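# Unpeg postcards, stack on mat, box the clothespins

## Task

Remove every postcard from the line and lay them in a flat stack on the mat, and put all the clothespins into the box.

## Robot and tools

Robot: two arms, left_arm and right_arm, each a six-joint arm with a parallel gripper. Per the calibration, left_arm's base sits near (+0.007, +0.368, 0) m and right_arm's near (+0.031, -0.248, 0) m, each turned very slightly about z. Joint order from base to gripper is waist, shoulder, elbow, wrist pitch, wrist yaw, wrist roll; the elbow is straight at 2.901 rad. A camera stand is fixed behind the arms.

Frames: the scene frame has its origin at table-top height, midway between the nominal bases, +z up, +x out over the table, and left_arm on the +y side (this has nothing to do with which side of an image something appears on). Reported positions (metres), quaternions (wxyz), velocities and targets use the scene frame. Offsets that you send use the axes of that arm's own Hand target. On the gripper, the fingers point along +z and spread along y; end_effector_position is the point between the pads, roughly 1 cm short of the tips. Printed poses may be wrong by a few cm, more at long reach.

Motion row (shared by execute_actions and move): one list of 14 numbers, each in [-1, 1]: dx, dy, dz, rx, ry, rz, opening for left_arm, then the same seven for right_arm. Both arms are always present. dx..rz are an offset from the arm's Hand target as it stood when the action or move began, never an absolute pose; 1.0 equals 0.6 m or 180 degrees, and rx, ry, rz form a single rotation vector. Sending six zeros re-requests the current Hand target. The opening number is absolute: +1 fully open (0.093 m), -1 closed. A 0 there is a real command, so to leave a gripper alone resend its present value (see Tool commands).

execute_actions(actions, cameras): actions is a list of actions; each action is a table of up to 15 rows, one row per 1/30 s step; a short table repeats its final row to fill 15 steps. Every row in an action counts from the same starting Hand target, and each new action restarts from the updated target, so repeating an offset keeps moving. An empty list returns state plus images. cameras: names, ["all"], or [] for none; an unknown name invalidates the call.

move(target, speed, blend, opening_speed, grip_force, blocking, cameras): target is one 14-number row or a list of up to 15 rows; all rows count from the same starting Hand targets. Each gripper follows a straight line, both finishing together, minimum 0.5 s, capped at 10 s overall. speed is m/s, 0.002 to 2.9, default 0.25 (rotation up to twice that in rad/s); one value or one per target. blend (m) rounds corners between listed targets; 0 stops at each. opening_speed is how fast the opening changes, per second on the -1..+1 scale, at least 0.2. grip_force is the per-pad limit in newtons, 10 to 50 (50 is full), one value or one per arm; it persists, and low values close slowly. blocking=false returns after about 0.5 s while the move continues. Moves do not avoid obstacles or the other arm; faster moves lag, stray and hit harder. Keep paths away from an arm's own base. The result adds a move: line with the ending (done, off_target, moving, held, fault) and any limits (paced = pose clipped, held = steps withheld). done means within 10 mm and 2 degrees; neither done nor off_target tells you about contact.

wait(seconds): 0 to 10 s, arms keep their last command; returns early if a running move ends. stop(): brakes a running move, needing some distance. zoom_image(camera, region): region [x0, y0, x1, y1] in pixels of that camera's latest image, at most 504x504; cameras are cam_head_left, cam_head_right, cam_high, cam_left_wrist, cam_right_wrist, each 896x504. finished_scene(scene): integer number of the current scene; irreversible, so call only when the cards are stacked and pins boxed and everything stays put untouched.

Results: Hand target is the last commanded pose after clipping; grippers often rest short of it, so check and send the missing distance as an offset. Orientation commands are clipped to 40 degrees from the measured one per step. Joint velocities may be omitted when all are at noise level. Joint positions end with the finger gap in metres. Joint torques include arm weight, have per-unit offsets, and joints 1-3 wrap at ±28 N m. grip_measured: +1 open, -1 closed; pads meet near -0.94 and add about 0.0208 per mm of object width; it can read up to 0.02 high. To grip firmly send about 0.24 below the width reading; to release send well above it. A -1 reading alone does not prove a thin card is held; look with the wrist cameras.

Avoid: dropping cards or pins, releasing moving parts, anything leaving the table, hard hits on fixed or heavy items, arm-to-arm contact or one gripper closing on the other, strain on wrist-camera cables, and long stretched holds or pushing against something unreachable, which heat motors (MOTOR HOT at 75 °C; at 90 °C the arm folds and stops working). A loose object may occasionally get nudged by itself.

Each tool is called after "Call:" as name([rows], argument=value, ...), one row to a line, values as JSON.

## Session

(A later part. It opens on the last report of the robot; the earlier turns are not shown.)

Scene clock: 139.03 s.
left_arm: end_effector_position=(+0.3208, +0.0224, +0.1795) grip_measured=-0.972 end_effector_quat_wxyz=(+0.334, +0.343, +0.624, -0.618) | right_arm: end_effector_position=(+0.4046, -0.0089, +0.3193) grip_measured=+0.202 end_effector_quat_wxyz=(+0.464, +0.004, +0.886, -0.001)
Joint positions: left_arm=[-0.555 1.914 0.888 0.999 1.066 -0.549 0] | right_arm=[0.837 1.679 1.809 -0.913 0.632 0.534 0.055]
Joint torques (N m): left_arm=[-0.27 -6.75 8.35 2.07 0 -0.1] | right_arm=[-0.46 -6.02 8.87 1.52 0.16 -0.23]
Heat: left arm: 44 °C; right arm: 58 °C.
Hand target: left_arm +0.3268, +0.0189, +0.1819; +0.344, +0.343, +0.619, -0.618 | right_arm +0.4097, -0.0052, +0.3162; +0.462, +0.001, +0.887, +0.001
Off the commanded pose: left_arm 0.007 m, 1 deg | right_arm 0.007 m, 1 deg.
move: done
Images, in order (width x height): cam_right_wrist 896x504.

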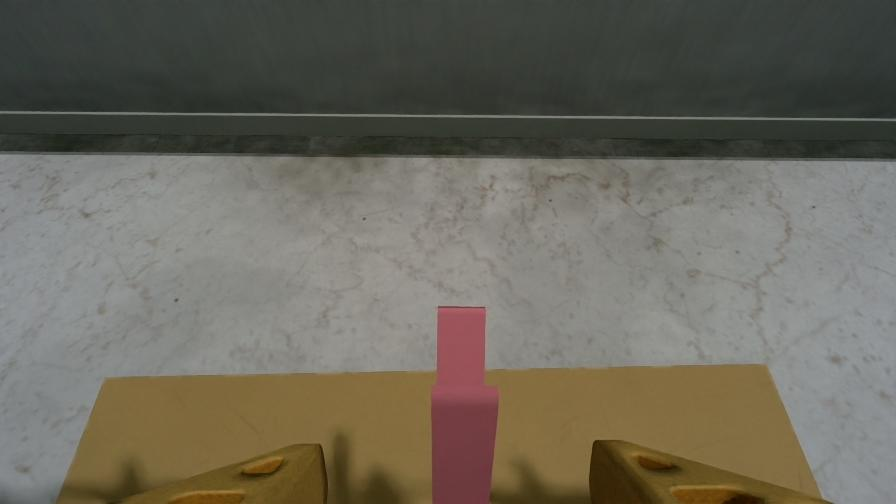

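Call:
move([
  [0,0,0,0,0,0,-1,0,0,0.027,0,0,0,0.2],
], speed=0.08, cameras=["cam_right_wrist"])

Call:
move([
  [0,0,0,0,0,0,-1,0,0,0,0,0,0,-0.4],
], opening_speed=0.8, cameras=["cam_right_wrist"])

Scene clock: 144.43 s.
left_arm: end_effector_position=(+0.3208, +0.0224, +0.1795) grip_measured=-0.972 end_effector_quat_wxyz=(+0.334, +0.343, +0.624, -0.618) | right_arm: end_effector_position=(+0.4179, -0.0079, +0.3174) grip_measured=+0.202 end_effector_quat_wxyz=(+0.470, +0.007, +0.883, +0.005)
Joint positions: left_arm=[-0.555 1.914 0.888 0.999 1.066 -0.549 0] | right_arm=[0.811 1.698 1.809 -0.863 0.612 0.511 0.055]
Joint torques (N m): left_arm=[-0.27 -6.76 8.34 2.07 0 -0.1] | right_arm=[-0.53 -6.22 7.34 1.62 0.15 -0.24]
Heat: left arm: 44 °C; right arm: 58 °C.
Hand target: left_arm +0.3268, +0.0189, +0.1819; +0.344, +0.343, +0.619, -0.618 | right_arm +0.4230, -0.0052, +0.3069; +0.462, +0.001, +0.887, +0.001
Off the commanded pose: left_arm 0.007 m, 1 deg | right_arm 0.012 m, 1 deg.
move: off_target (right_arm)
Images, in order (width x height): cam_right_wrist 896x504.

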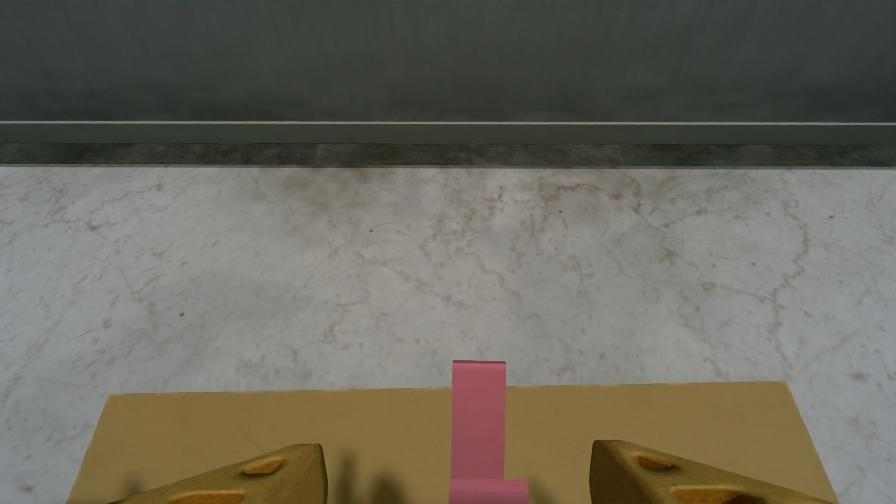

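Scene clock: 145.40 s.
left_arm: end_effector_position=(+0.3208, +0.0224, +0.1795) grip_measured=-0.972 end_effector_quat_wxyz=(+0.334, +0.343, +0.624, -0.618) | right_arm: end_effector_position=(+0.4180, -0.0075, +0.3176) grip_measured=-0.398 end_effector_quat_wxyz=(+0.470, +0.006, +0.883, +0.006)
Joint positions: left_arm=[-0.555 1.914 0.888 0.999 1.066 -0.549 0] | right_arm=[0.811 1.698 1.809 -0.861 0.611 0.51 0.026]
Joint torques (N m): left_arm=[-0.25 -6.74 8.34 2.08 0 -0.1] | right_arm=[-0.53 -6.22 7.34 1.61 0.15 -0.25]
Heat: left arm: 44 °C; right arm: 58 °C.
Hand target: left_arm +0.3268, +0.0189, +0.1819; +0.344, +0.343, +0.619, -0.618 | right_arm +0.4230, -0.0052, +0.3069; +0.462, +0.001, +0.887, +0.001
Off the commanded pose: left_arm 0.007 m, 1 deg | right_arm 0.012 m, 1 deg.
move: off_target (right_arm)
Images, in order (width x height): cam_right_wrist 896x504.

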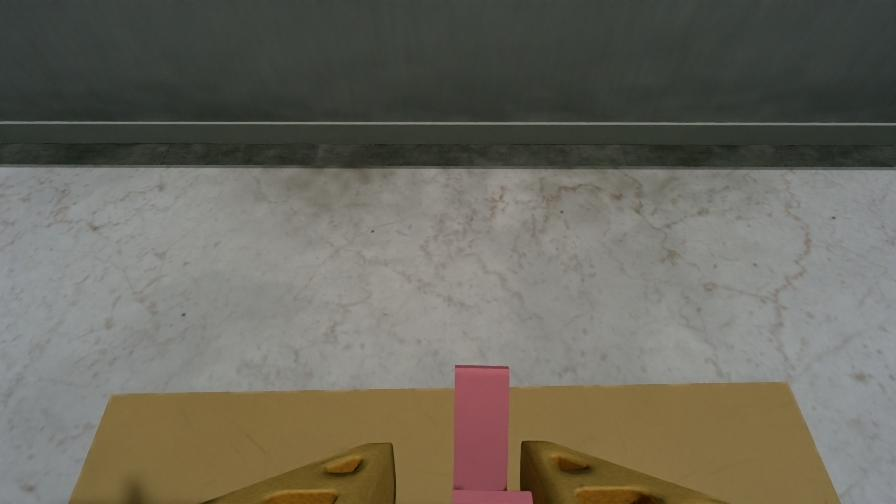

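Call:
move([
  [0,0,0,0,0,0,-1,0,-0.012,0.006,0,0,0,-0.4],
], speed=0.05, cameras=["cam_right_wrist"])

Scene clock: 148.10 s.
left_arm: end_effector_position=(+0.3208, +0.0224, +0.1795) grip_measured=-0.972 end_effector_quat_wxyz=(+0.334, +0.343, +0.624, -0.618) | right_arm: end_effector_position=(+0.4242, -0.0112, +0.3126) grip_measured=-0.398 end_effector_quat_wxyz=(+0.470, +0.006, +0.883, +0.004)
Joint positions: left_arm=[-0.555 1.914 0.888 0.999 1.066 -0.549 0] | right_arm=[0.791 1.698 1.787 -0.832 0.598 0.494 0.026]
Joint torques (N m): left_arm=[-0.31 -6.76 8.35 2.08 0 -0.1] | right_arm=[-0.65 -7.65 6.79 1.57 0.13 -0.23]
Heat: left arm: 44 °C; right arm: 58 °C.
Hand target: left_arm +0.3268, +0.0189, +0.1819; +0.344, +0.343, +0.619, -0.618 | right_arm +0.4260, -0.0125, +0.3048; +0.462, +0.001, +0.887, +0.000
Off the commanded pose: left_arm 0.007 m, 1 deg | right_arm 0.008 m, 1 deg.
move: done
Images, in order (width x height): cam_right_wrist 896x504.

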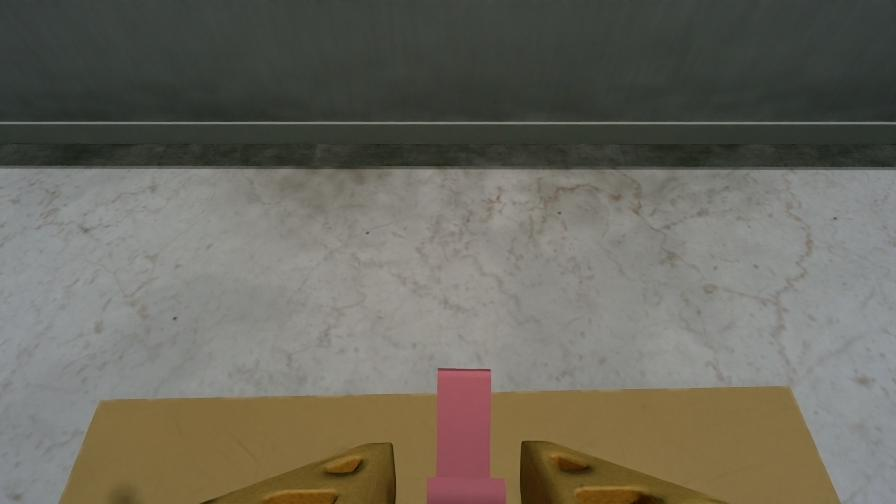

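Call:
move([
  [0,0,0,0,0,0,-1,0,0,0,0,0,0,-1],
], opening_speed=0.5, cameras=["cam_right_wrist"])

Call:
move([
  [0.09,0,0,0,0,0,-1,0,0,0,0,0,0,-1],
], speed=0.06, cameras=["cam_right_wrist","cam_left_wrist","cam_head_right","cam_high"])

Scene clock: 151.63 s.
left_arm: end_effector_position=(+0.3208, +0.0224, +0.1795) grip_measured=-0.972 end_effector_quat_wxyz=(+0.334, +0.343, +0.624, -0.618) | right_arm: end_effector_position=(+0.4245, -0.0106, +0.3130) grip_measured=-0.868 end_effector_quat_wxyz=(+0.470, +0.006, +0.882, +0.006)
Joint positions: left_arm=[-0.555 1.914 0.888 0.999 1.066 -0.549 0] | right_arm=[0.791 1.698 1.787 -0.828 0.596 0.493 0.004]
Joint torques (N m): left_arm=[-0.29 -6.76 8.36 2.07 0 -0.1] | right_arm=[-0.65 -7.64 6.8 1.53 0.14 -0.25]
Heat: left arm: 44 °C; right arm: 58 °C.
Hand target: left_arm +0.3268, +0.0189, +0.1819; +0.344, +0.343, +0.619, -0.618 | right_arm +0.4260, -0.0125, +0.3048; +0.462, +0.001, +0.887, +0.000
Off the commanded pose: left_arm 0.007 m, 1 deg | right_arm 0.009 m, 1 deg.
move: done
Images, in order (width x height): cam_right_wrist 896x504.

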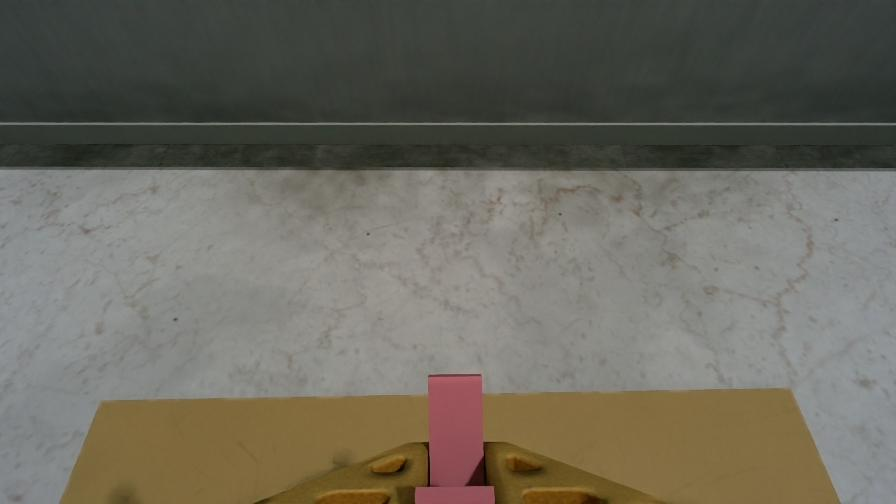

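Scene clock: 153.30 s.
left_arm: end_effector_position=(+0.2978, +0.0200, +0.1367) grip_measured=-0.972 end_effector_quat_wxyz=(+0.329, +0.341, +0.627, -0.618) | right_arm: end_effector_position=(+0.4236, -0.0107, +0.3096) grip_measured=-0.881 end_effector_quat_wxyz=(+0.466, +0.003, +0.885, +0.004)
Joint positions: left_arm=[-0.594 2.002 0.772 1.193 1.029 -0.552 0] | right_arm=[0.791 1.698 1.78 -0.833 0.593 0.492 0.003]
Joint torques (N m): left_arm=[-0.46 -6.76 5.14 2.38 -0.04 -0.03] | right_arm=[-0.64 -7.64 7.39 1.55 0.19 -0.23]
Heat: left arm: 44 °C; right arm: 58 °C.
Hand target: left_arm +0.2985, +0.0189, +0.1361; +0.344, +0.343, +0.618, -0.618 | right_arm +0.4260, -0.0125, +0.3049; +0.462, +0.001, +0.887, +0.001
Off the commanded pose: left_arm 0.001 m, 2 deg | right_arm 0.006 m, 1 deg.
move: done
Images, in order (width x height): cam_head_right 896x504, cam_high 896x504, cam_left_wrist 896x504, cam_right_wrist 896x504.

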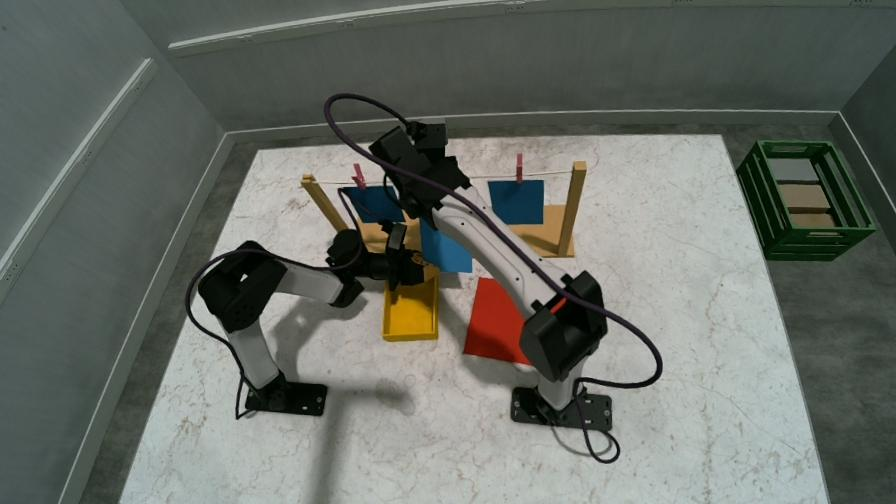

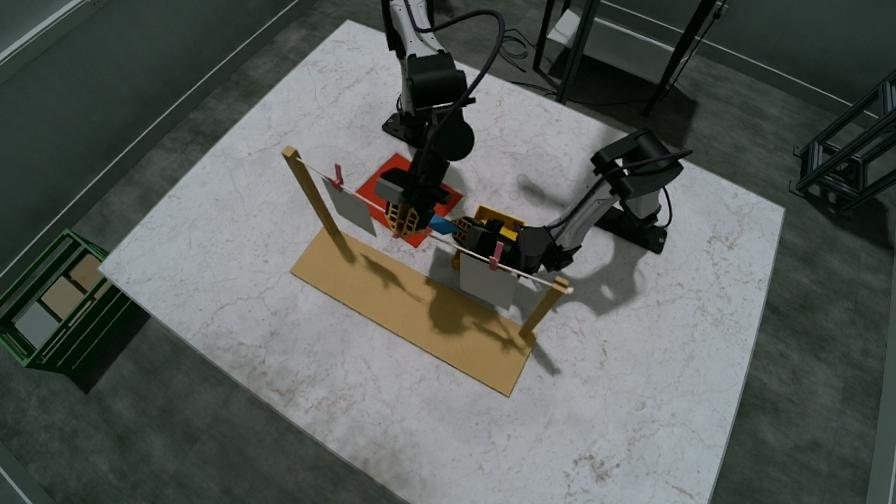

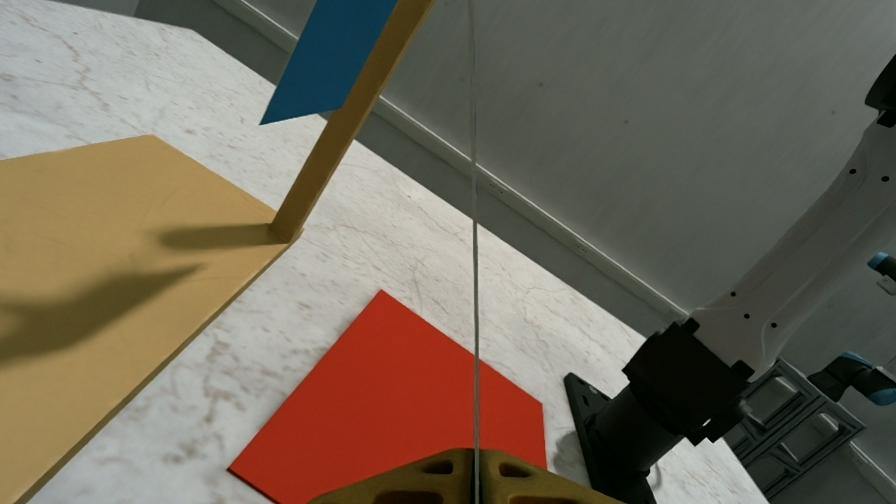

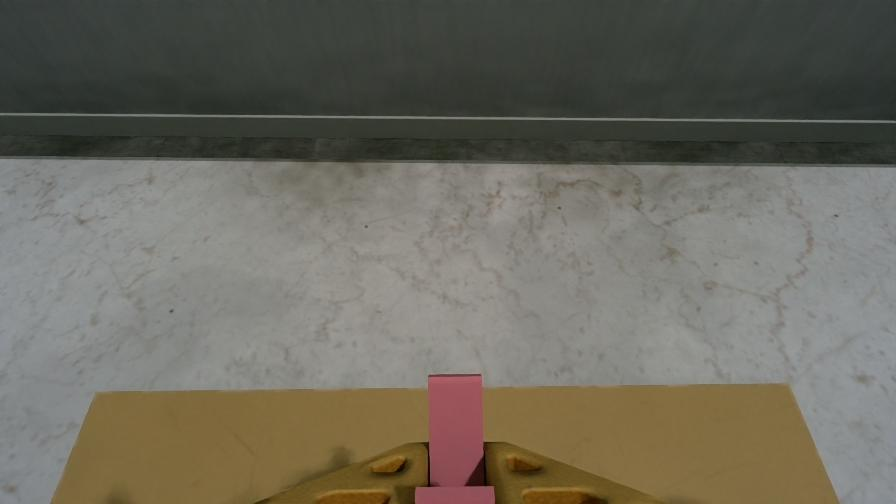

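Call:
move([
  [0.03,0,0,0,0,0,-1,0,0,0,0,0,0,-1],
], speed=0.08, cameras=[])

Call:
move([
  [0,0,0,0,0,0,-1,0,0,0,0,0,0,0.1],
], opening_speed=0.8, cameras=[])

Call:
move([
  [0,0,0,0,0,0,-1,-0.01,0,-0.16,0,0,0,0.1],
], speed=0.15, cameras=["cam_right_wrist","cam_head_left","cam_head_right"])

Scene clock: 158.80 s.
left_arm: end_effector_position=(+0.2888, +0.0198, +0.1209) grip_measured=-0.972 end_effector_quat_wxyz=(+0.329, +0.341, +0.628, -0.618) | right_arm: end_effector_position=(+0.4236, -0.0107, +0.3096) grip_measured=-0.882 end_effector_quat_wxyz=(+0.466, +0.003, +0.885, +0.004)
Joint positions: left_arm=[-0.609 2.043 0.733 1.272 1.013 -0.552 0] | right_arm=[0.791 1.698 1.78 -0.833 0.593 0.492 0.003]
Joint torques (N m): left_arm=[-0.47 -6.67 4.68 2.42 -0.02 -0.03] | right_arm=[-0.68 -7.64 7.43 1.56 0.18 -0.23]
Heat: left arm: 43 °C; right arm: 57 °C.
Hand target: left_arm +0.2889, +0.0189, +0.1209; +0.344, +0.343, +0.618, -0.618 | right_arm +0.4260, -0.0125, +0.3049; +0.462, +0.001, +0.887, +0.001
Off the commanded pose: left_arm 0.001 m, 2 deg | right_arm 0.006 m, 1 deg.
move: done
No camera images: "cameras" was empty.

Scene clock: 160.40 s.
left_arm: end_effector_position=(+0.2888, +0.0198, +0.1211) grip_measured=-0.972 end_effector_quat_wxyz=(+0.329, +0.341, +0.628, -0.618) | right_arm: end_effector_position=(+0.4236, -0.0107, +0.3096) grip_measured=+0.098 end_effector_quat_wxyz=(+0.466, +0.003, +0.885, +0.004)
Joint positions: left_arm=[-0.609 2.043 0.733 1.273 1.012 -0.552 0] | right_arm=[0.791 1.698 1.78 -0.833 0.593 0.492 0.05]
Joint velocities: left_arm=[within noise] | right_arm=[-0.002 -0.002 -0.017 -0.007 0.022 0.168 0]
Joint torques (N m): left_arm=[-0.49 -6.64 4.67 2.43 -0.02 -0.04] | right_arm=[-0.65 -7.62 7.42 1.56 0.18 -0.23]
Heat: left arm: 43 °C; right arm: 57 °C.
Hand target: left_arm +0.2889, +0.0189, +0.1209; +0.344, +0.343, +0.619, -0.618 | right_arm +0.4260, -0.0125, +0.3049; +0.462, +0.001, +0.887, +0.001
Off the commanded pose: left_arm 0.001 m, 2 deg | right_arm 0.006 m, 1 deg.
move: done
No camera images: "cameras" was empty.

Scene clock: 161.93 s.
left_arm: end_effector_position=(+0.2888, +0.0198, +0.1211) grip_measured=-0.972 end_effector_quat_wxyz=(+0.329, +0.341, +0.628, -0.618) | right_arm: end_effector_position=(+0.3544, -0.0092, +0.3515) grip_measured=+0.098 end_effector_quat_wxyz=(+0.452, -0.010, +0.892, -0.010)
Joint positions: left_arm=[-0.609 2.043 0.733 1.273 1.012 -0.552 0] | right_arm=[0.949 1.654 1.962 -1.185 0.696 0.623 0.05]
Joint torques (N m): left_arm=[-0.49 -6.63 4.72 2.43 -0.02 -0.03] | right_arm=[0.42 -8.09 9.63 1.24 0.4 0.01]
Heat: left arm: 42 °C; right arm: 58 °C.
Hand target: left_arm +0.2889, +0.0189, +0.1209; +0.344, +0.343, +0.619, -0.618 | right_arm +0.3507, -0.0125, +0.3647; +0.462, +0.001, +0.887, +0.000
Off the commanded pose: left_arm 0.001 m, 2 deg | right_arm 0.014 m, 2 deg.
move: off_target (right_arm)
Images, in order (width x height): cam_head_left 896x504, cam_head_right 896x504, cam_right_wrist 896x504.

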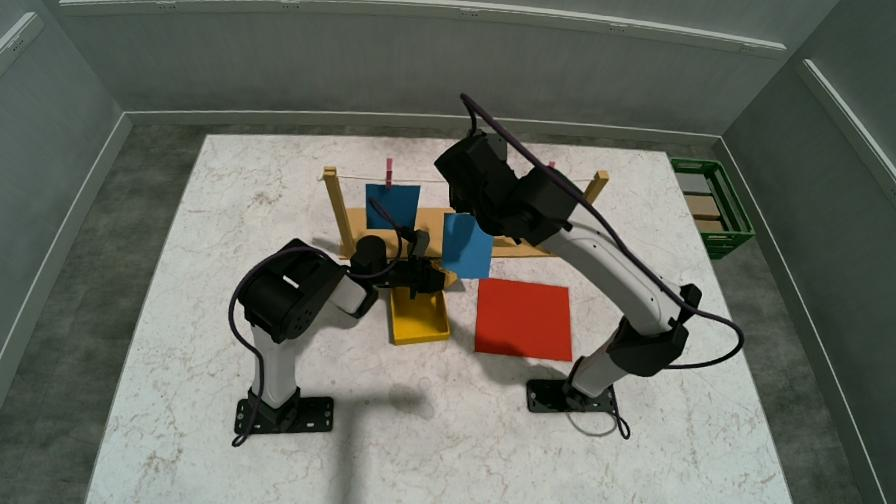

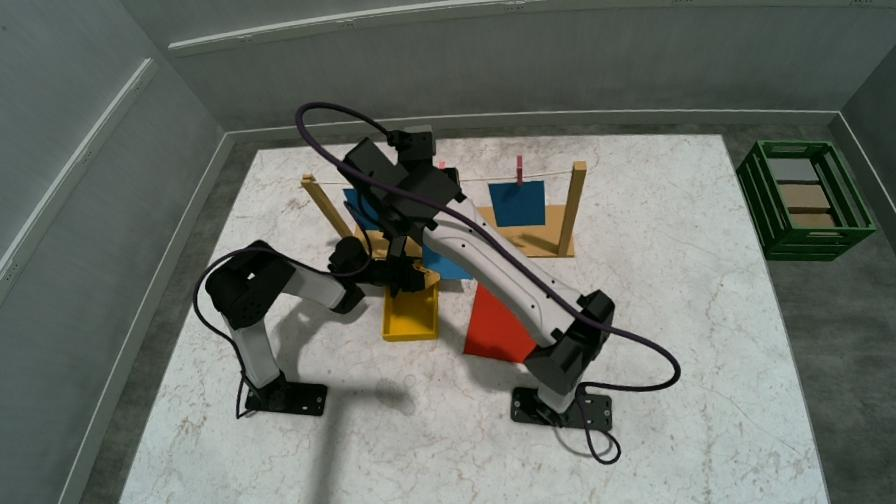

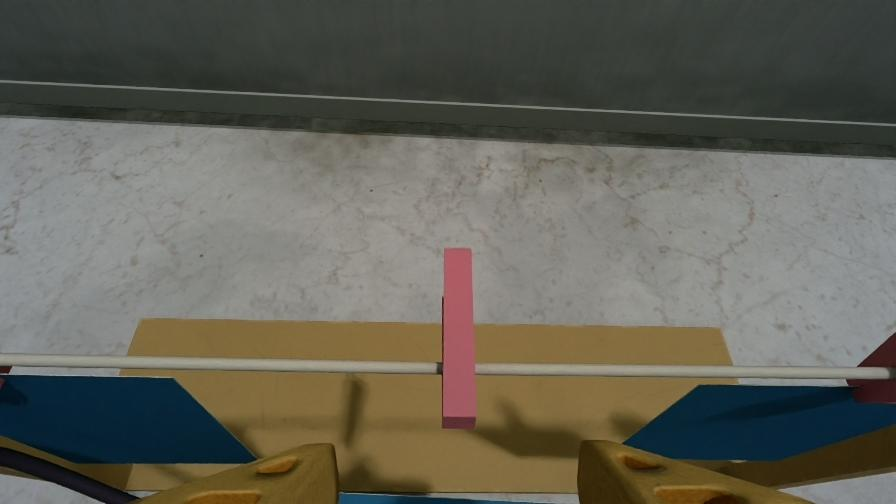

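Call:
move([
  [0,0,0,0,0,0,-1,0,0,-0.05,0,0,0,0.1],
  [0,0,0,0,0,0,-1,0,-0.479,-0.05,0,0,0,0.1],
], speed=0.2, blend=0.02, cameras=["cam_right_wrist","cam_head_left","cam_left_wrist"])

Scene clock: 173.60 s.
left_arm: end_effector_position=(+0.2888, +0.0198, +0.1211) grip_measured=-0.972 end_effector_quat_wxyz=(+0.329, +0.341, +0.628, -0.618) | right_arm: end_effector_position=(+0.3245, -0.2996, +0.3803) grip_measured=+0.098 end_effector_quat_wxyz=(+0.463, +0.006, +0.887, -0.001)
Joint positions: left_arm=[-0.609 2.043 0.733 1.273 1.012 -0.552 0] | right_arm=[-0.272 1.155 1.629 -1.105 -0.25 -0.174 0.05]
Joint torques (N m): left_arm=[-0.49 -6.61 4.72 2.42 -0.02 -0.03] | right_arm=[-0.46 -1.16 8.18 1.68 -0.2 -0.29]
Heat: left arm: 44 °C; right arm: 59 °C.
Hand target: left_arm +0.2889, +0.0189, +0.1209; +0.344, +0.343, +0.619, -0.618 | right_arm +0.3259, -0.3000, +0.3815; +0.462, +0.001, +0.887, +0.000
Off the commanded pose: left_arm 0.001 m, 2 deg | right_arm 0.002 m, 1 deg.
move: done; blend cut to 0.0151 m at target 1
Images, in order (width x height): cam_head_left 896x504, cam_left_wrist 896x504, cam_right_wrist 896x504.

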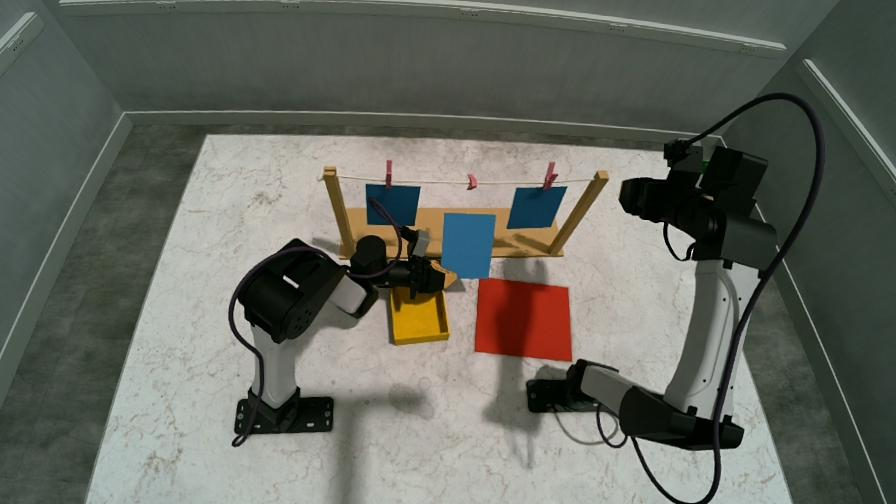

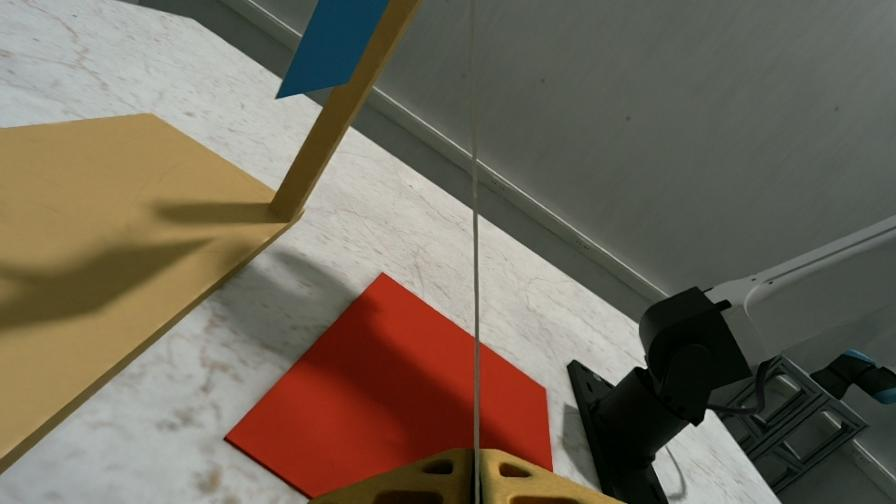

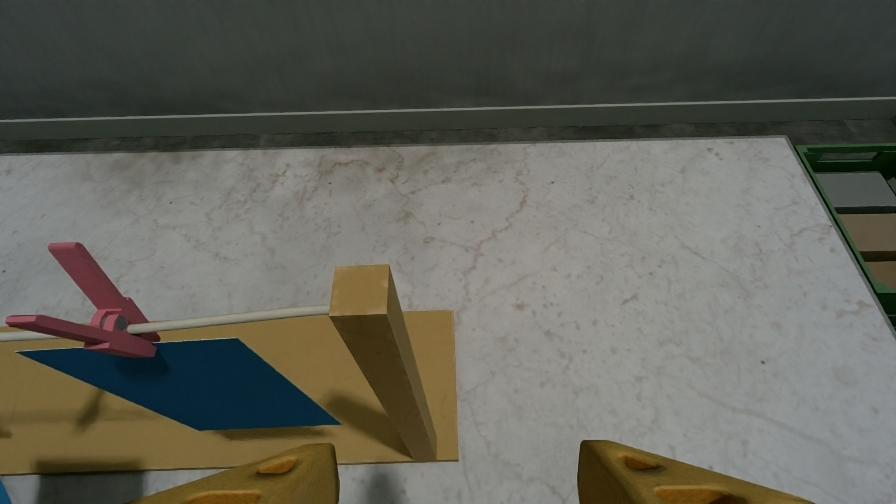

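Call:
move(target=[0,0,0,0,0,0,-1,0.298,-0.167,-0.048,-0.394,0.026,-0.308,0.1], speed=0.3, cameras=["cam_right_wrist","cam_head_left"])

Scene clock: 198.53 s.
left_arm: end_effector_position=(+0.2888, +0.0198, +0.1211) grip_measured=-0.972 end_effector_quat_wxyz=(+0.329, +0.341, +0.628, -0.618) | right_arm: end_effector_position=(+0.1997, -0.4003, +0.2449) grip_measured=+0.098 end_effector_quat_wxyz=(+0.222, -0.489, +0.838, -0.093)
Joint positions: left_arm=[-0.609 2.043 0.733 1.273 1.012 -0.552 0] | right_arm=[-1.018 1.268 1.44 -1.549 -0.448 -2.073 0.05]
Joint torques (N m): left_arm=[-0.49 -6.63 4.7 2.43 -0.01 -0.03] | right_arm=[0.65 -2.92 9.05 0.43 -0.28 -0.26]
Heat: left arm: 47 °C; right arm: 58 °C.
Hand target: left_arm +0.2889, +0.0189, +0.1209; +0.344, +0.343, +0.619, -0.618 | right_arm +0.1998, -0.3998, +0.2512; +0.282, -0.616, +0.709, +0.197
Off the commanded pose: left_arm 0.001 m, 2 deg | right_arm 0.006 m, 54 deg; orientation clipped.
joint sent to its limit (right arm) — joint 4 (wrist pitch), lower limit; joint 6 (wrist roll), lower limit. The joint targets are off in orientation, not in position.
move: off_target (right_arm); limits=paced
Images, in order (width x height): cam_head_left 896x504, cam_right_wrist 896x504.

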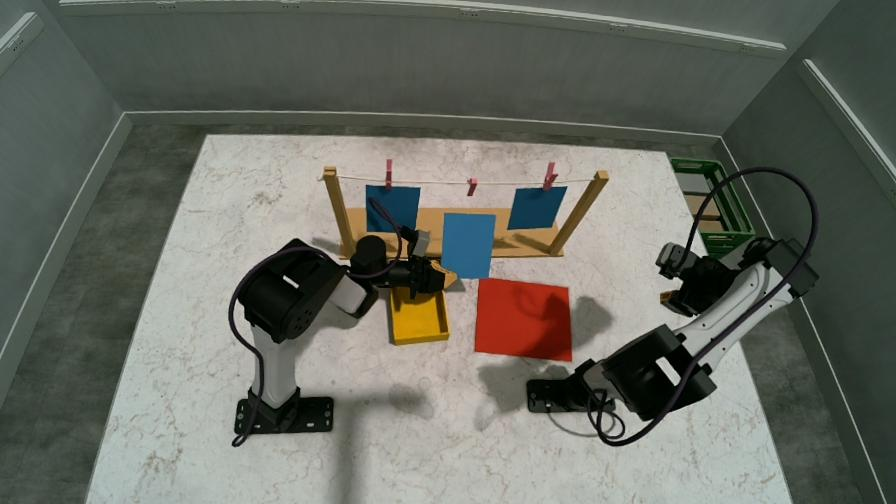

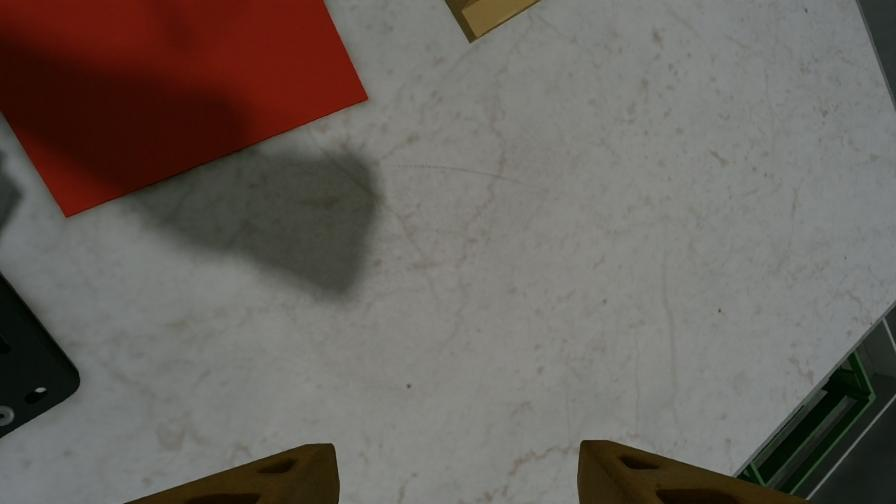

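Call:
move(target=[0.002,-0.2525,0.106,-0.2086,0.157,-0.2906,-1,-0.2838,-0.1947,-0.0287,0.318,-0.054,0.316,0.1], speed=0.25, cameras=["cam_right_wrist","cam_head_left","cam_head_right","cam_left_wrist"])

Scene clock: 221.23 s.
left_arm: end_effector_position=(+0.1560, -0.0425, +0.1999) grip_measured=-0.972 end_effector_quat_wxyz=(-0.025, +0.061, +0.919, -0.390) | right_arm: end_effector_position=(+0.3266, -0.3013, +0.3679) grip_measured=+0.098 end_effector_quat_wxyz=(+0.444, +0.000, +0.896, +0.007)
Joint positions: left_arm=[-1.099 1.625 1.372 -0.627 0.447 -1.087 0] | right_arm=[-0.288 1.176 1.62 -1.125 -0.273 -0.199 0.05]
Joint torques (N m): left_arm=[-0.27 -5.93 10.17 1.52 0.09 -0.16] | right_arm=[0.65 -3.12 9.32 1.8 -0.04 -0.03]
Heat: left arm: 48 °C; right arm: 61 °C.
Hand target: left_arm +0.1598, -0.0451, +0.1999; -0.021, +0.052, +0.922, -0.383 | right_arm +0.3261, -0.3000, +0.3818; +0.462, +0.000, +0.887, +0.001
Off the commanded pose: left_arm 0.005 m, 1 deg | right_arm 0.014 m, 2 deg.
move: off_target (right_arm)
Images, in order (width x height): cam_head_left 896x504, cam_head_right 896x504, cam_left_wrist 896x504, cam_right_wrist 896x504.

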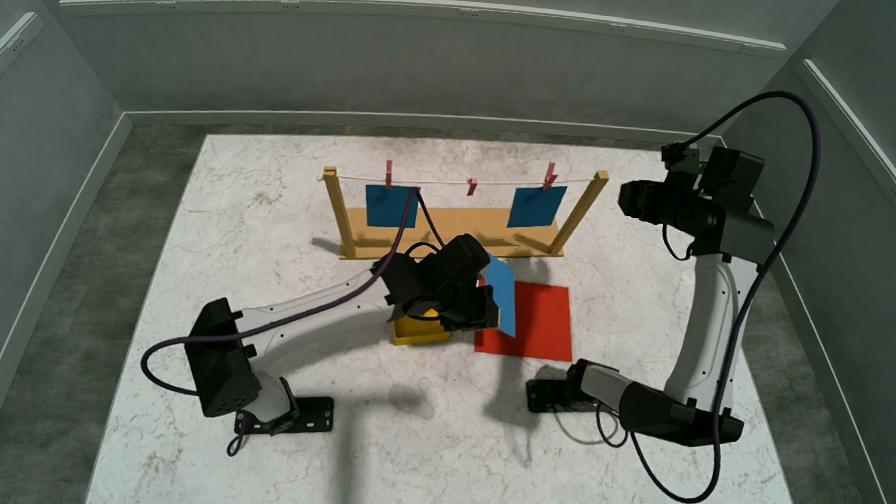

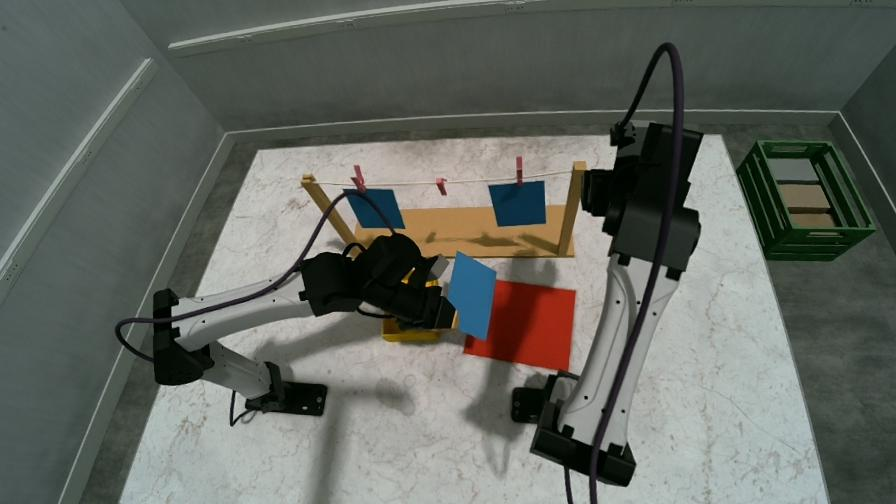

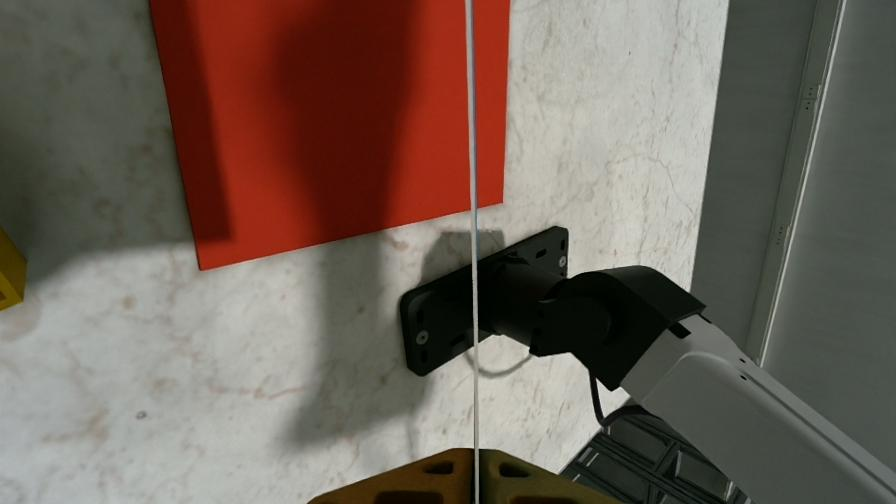

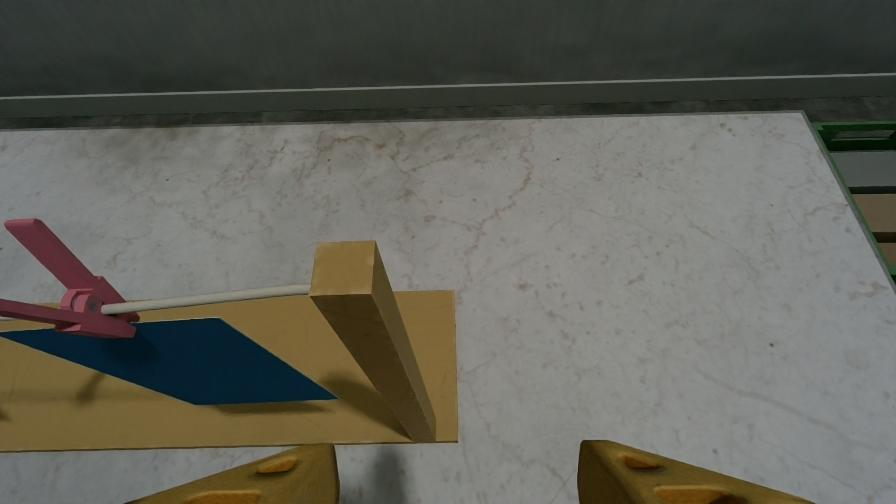

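Call:
move([
  [-0.043,-0.08,0.08,0,0,0,-1,0,0,0,0,0,0,0.1],
  [-0.043,0.0497,0.2097,0,0,0,-1,0,0,0,0,0,0,0.1],
], speed=0.2, blend=0.02, cameras=["cam_head_left","cam_head_right","cam_left_wrist"])

Scene clock: 236.90 s.
left_arm: end_effector_position=(+0.1741, -0.1126, +0.0935) grip_measured=-0.972 end_effector_quat_wxyz=(-0.030, +0.058, +0.922, -0.382) | right_arm: end_effector_position=(+0.3266, -0.3015, +0.3679) grip_measured=+0.098 end_effector_quat_wxyz=(+0.443, +0.001, +0.896, +0.007)
Joint positions: left_arm=[-1.145 1.969 1.376 -0.289 0.418 -1.127 0] | right_arm=[-0.288 1.176 1.62 -1.125 -0.272 -0.199 0.05]
Joint torques (N m): left_arm=[-0.24 -9.03 7.58 1.87 0.06 -0.13] | right_arm=[0.68 -3.12 9.32 1.79 -0.06 -0.04]
Heat: left arm: 44 °C; right arm: 62 °C.
Hand target: left_arm +0.1779, -0.1156, +0.0899; -0.021, +0.052, +0.922, -0.383 | right_arm +0.3261, -0.3000, +0.3817; +0.462, +0.000, +0.887, +0.001
Off the commanded pose: left_arm 0.006 m, 1 deg | right_arm 0.014 m, 2 deg.
move: off_target (right_arm)
Images, in order (width x height): cam_head_left 896x504, cam_head_right 896x504, cam_left_wrist 896x504.

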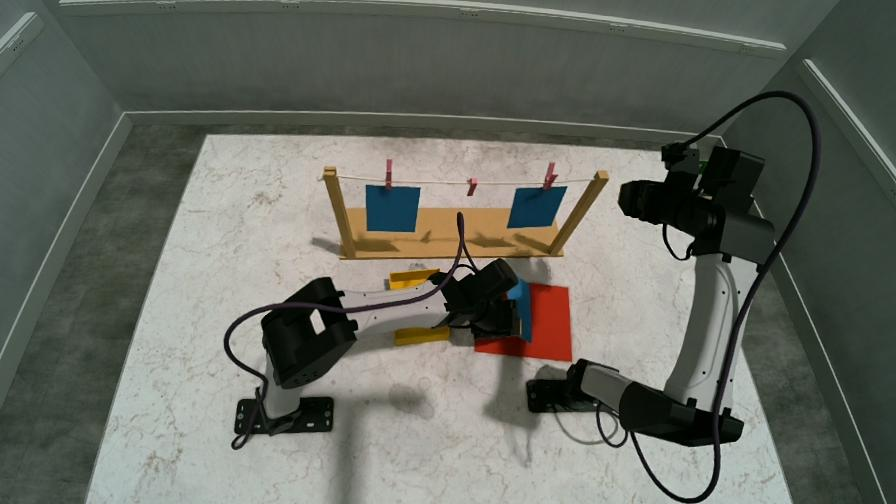

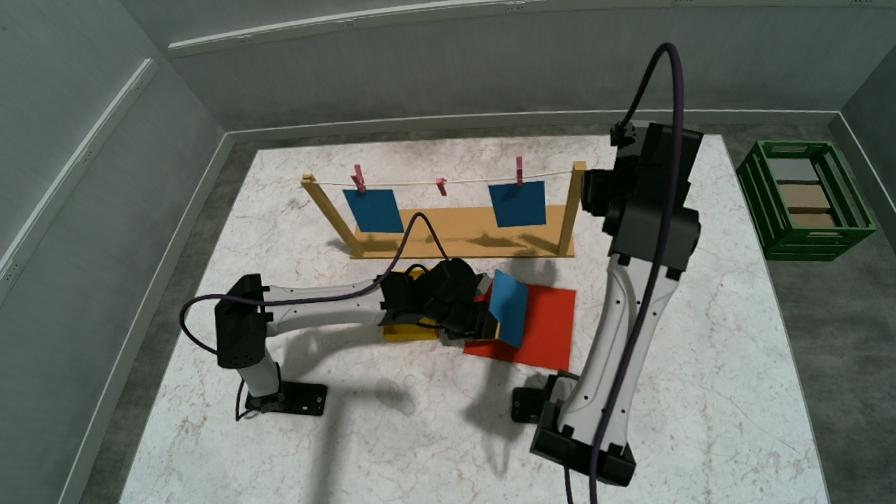

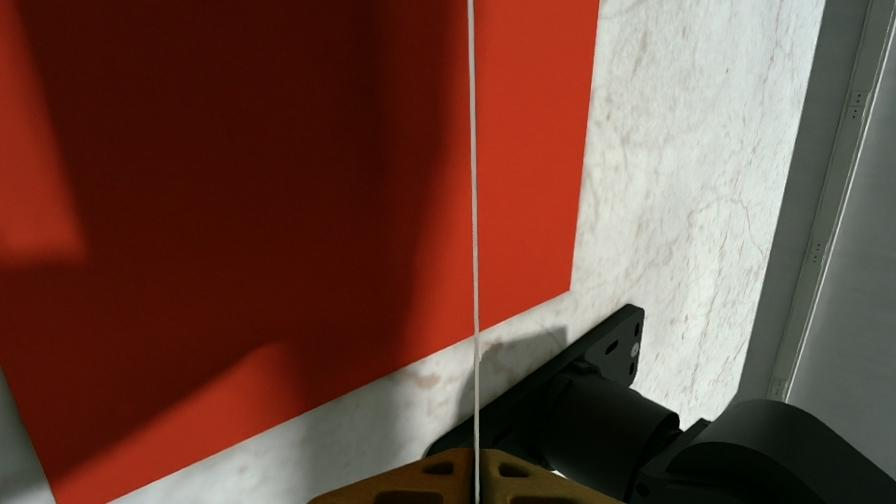

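Call:
move(target=[0,0.0141,0.0141,0,0,0,-1,0,0,0,0,0,0,0.1], speed=0.1, cameras=["cam_head_right"])

Scene clock: 246.53 s.
left_arm: end_effector_position=(+0.1750, -0.1144, +0.0881) grip_measured=-0.972 end_effector_quat_wxyz=(-0.026, +0.060, +0.919, -0.388) | right_arm: end_effector_position=(+0.3266, -0.3015, +0.3679) grip_measured=+0.098 end_effector_quat_wxyz=(+0.443, +0.001, +0.896, +0.007)
Joint positions: left_arm=[-1.145 1.978 1.356 -0.246 0.418 -1.127 0] | right_arm=[-0.288 1.176 1.62 -1.125 -0.272 -0.199 0.05]
Joint torques (N m): left_arm=[-0.28 -8.4 7.01 1.85 0.06 -0.12] | right_arm=[0.66 -3.15 9.31 1.8 -0.07 -0.05]
Heat: left arm: 44 °C; right arm: 63 °C.
Hand target: left_arm +0.1780, -0.1157, +0.0781; -0.021, +0.052, +0.922, -0.383 | right_arm +0.3261, -0.3000, +0.3817; +0.462, +0.000, +0.887, +0.001
Off the commanded pose: left_arm 0.011 m, 1 deg | right_arm 0.014 m, 2 deg.
move: off_target (left_arm, right_arm)
Images, in order (width x height): cam_head_right 896x504.

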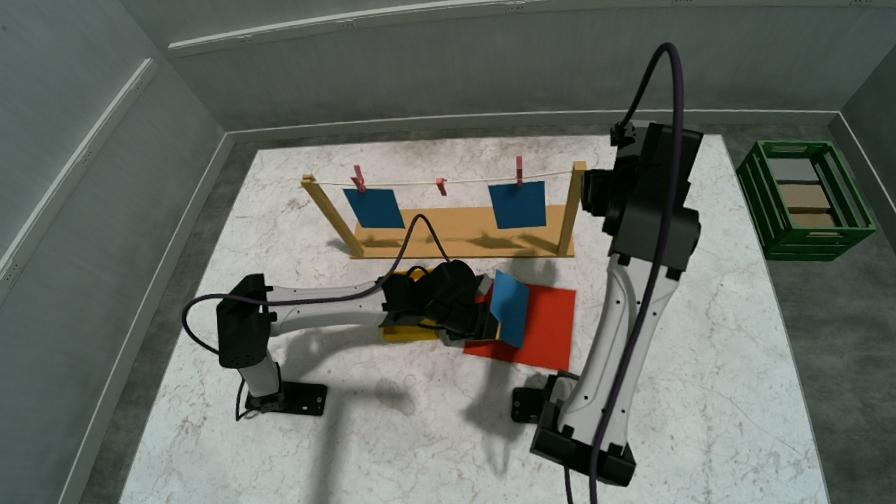

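Call:
move([
  [0,0.0393,0.0047,0,-0.072,0,-1,0,0,0,0,0,0,0.1],
  [0,0.0737,0.0158,0,-0.139,0,-1,0,0,0,0,0,0,0.1],
], speed=0.08, blend=0.01, cameras=["cam_head_right","cam_left_wrist","cam_head_left"])

Scene clock: 251.83 s.
left_arm: end_effector_position=(+0.1776, -0.1056, +0.0540) grip_measured=-0.972 end_effector_quat_wxyz=(+0.170, -0.020, +0.893, -0.417) | right_arm: end_effector_position=(+0.3266, -0.3015, +0.3679) grip_measured=+0.098 end_effector_quat_wxyz=(+0.443, +0.001, +0.896, +0.007)
Joint positions: left_arm=[-1.292 1.939 1.004 0.296 -0.072 -1.258 0] | right_arm=[-0.288 1.176 1.62 -1.125 -0.272 -0.199 0.05]
Joint torques (N m): left_arm=[-0.01 -9.2 5.34 1.59 -0.42 -0.08] | right_arm=[0.69 -3.15 9.33 1.79 -0.06 -0.05]
Heat: left arm: 44 °C; right arm: 63 °C.
Hand target: left_arm +0.1807, -0.0912, +0.0398; +0.179, -0.032, +0.905, -0.385 | right_arm +0.3261, -0.3000, +0.3817; +0.462, +0.000, +0.887, +0.001
Off the commanded pose: left_arm 0.020 m, 4 deg | right_arm 0.014 m, 2 deg.
move: off_target (left_arm, right_arm)
Images, in order (width x height): cam_head_left 896x504, cam_head_right 896x504, cam_left_wrist 896x504.

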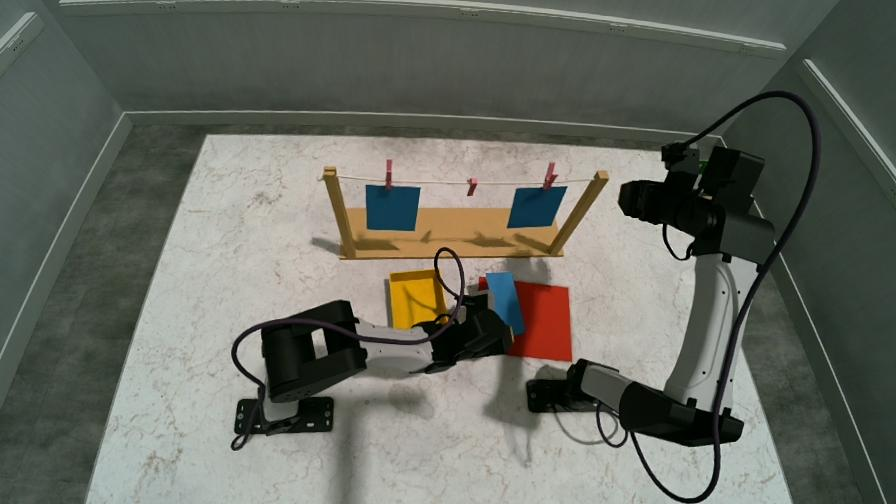

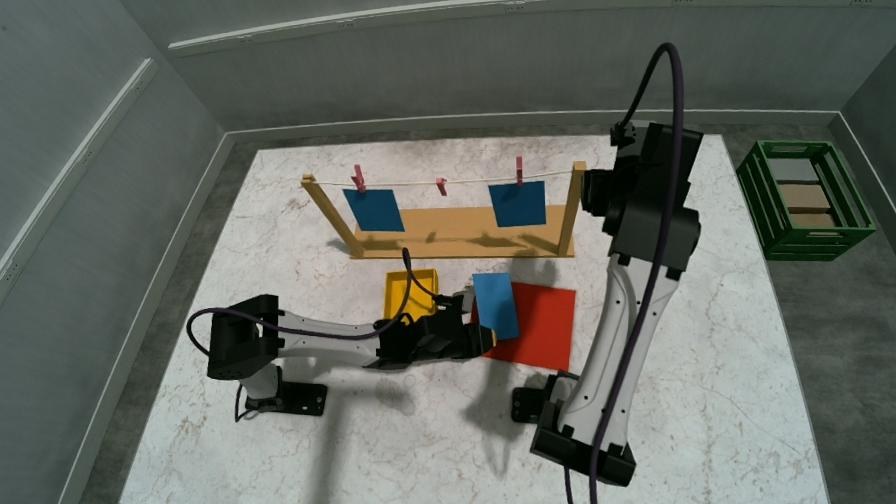

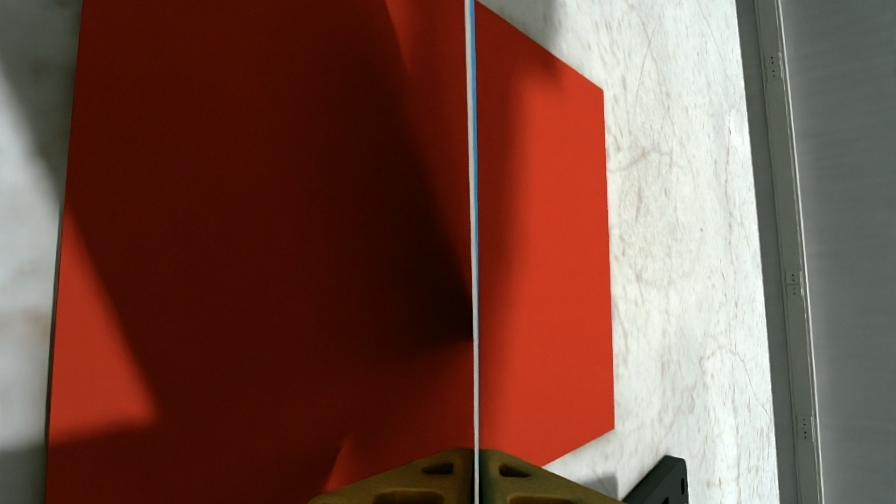

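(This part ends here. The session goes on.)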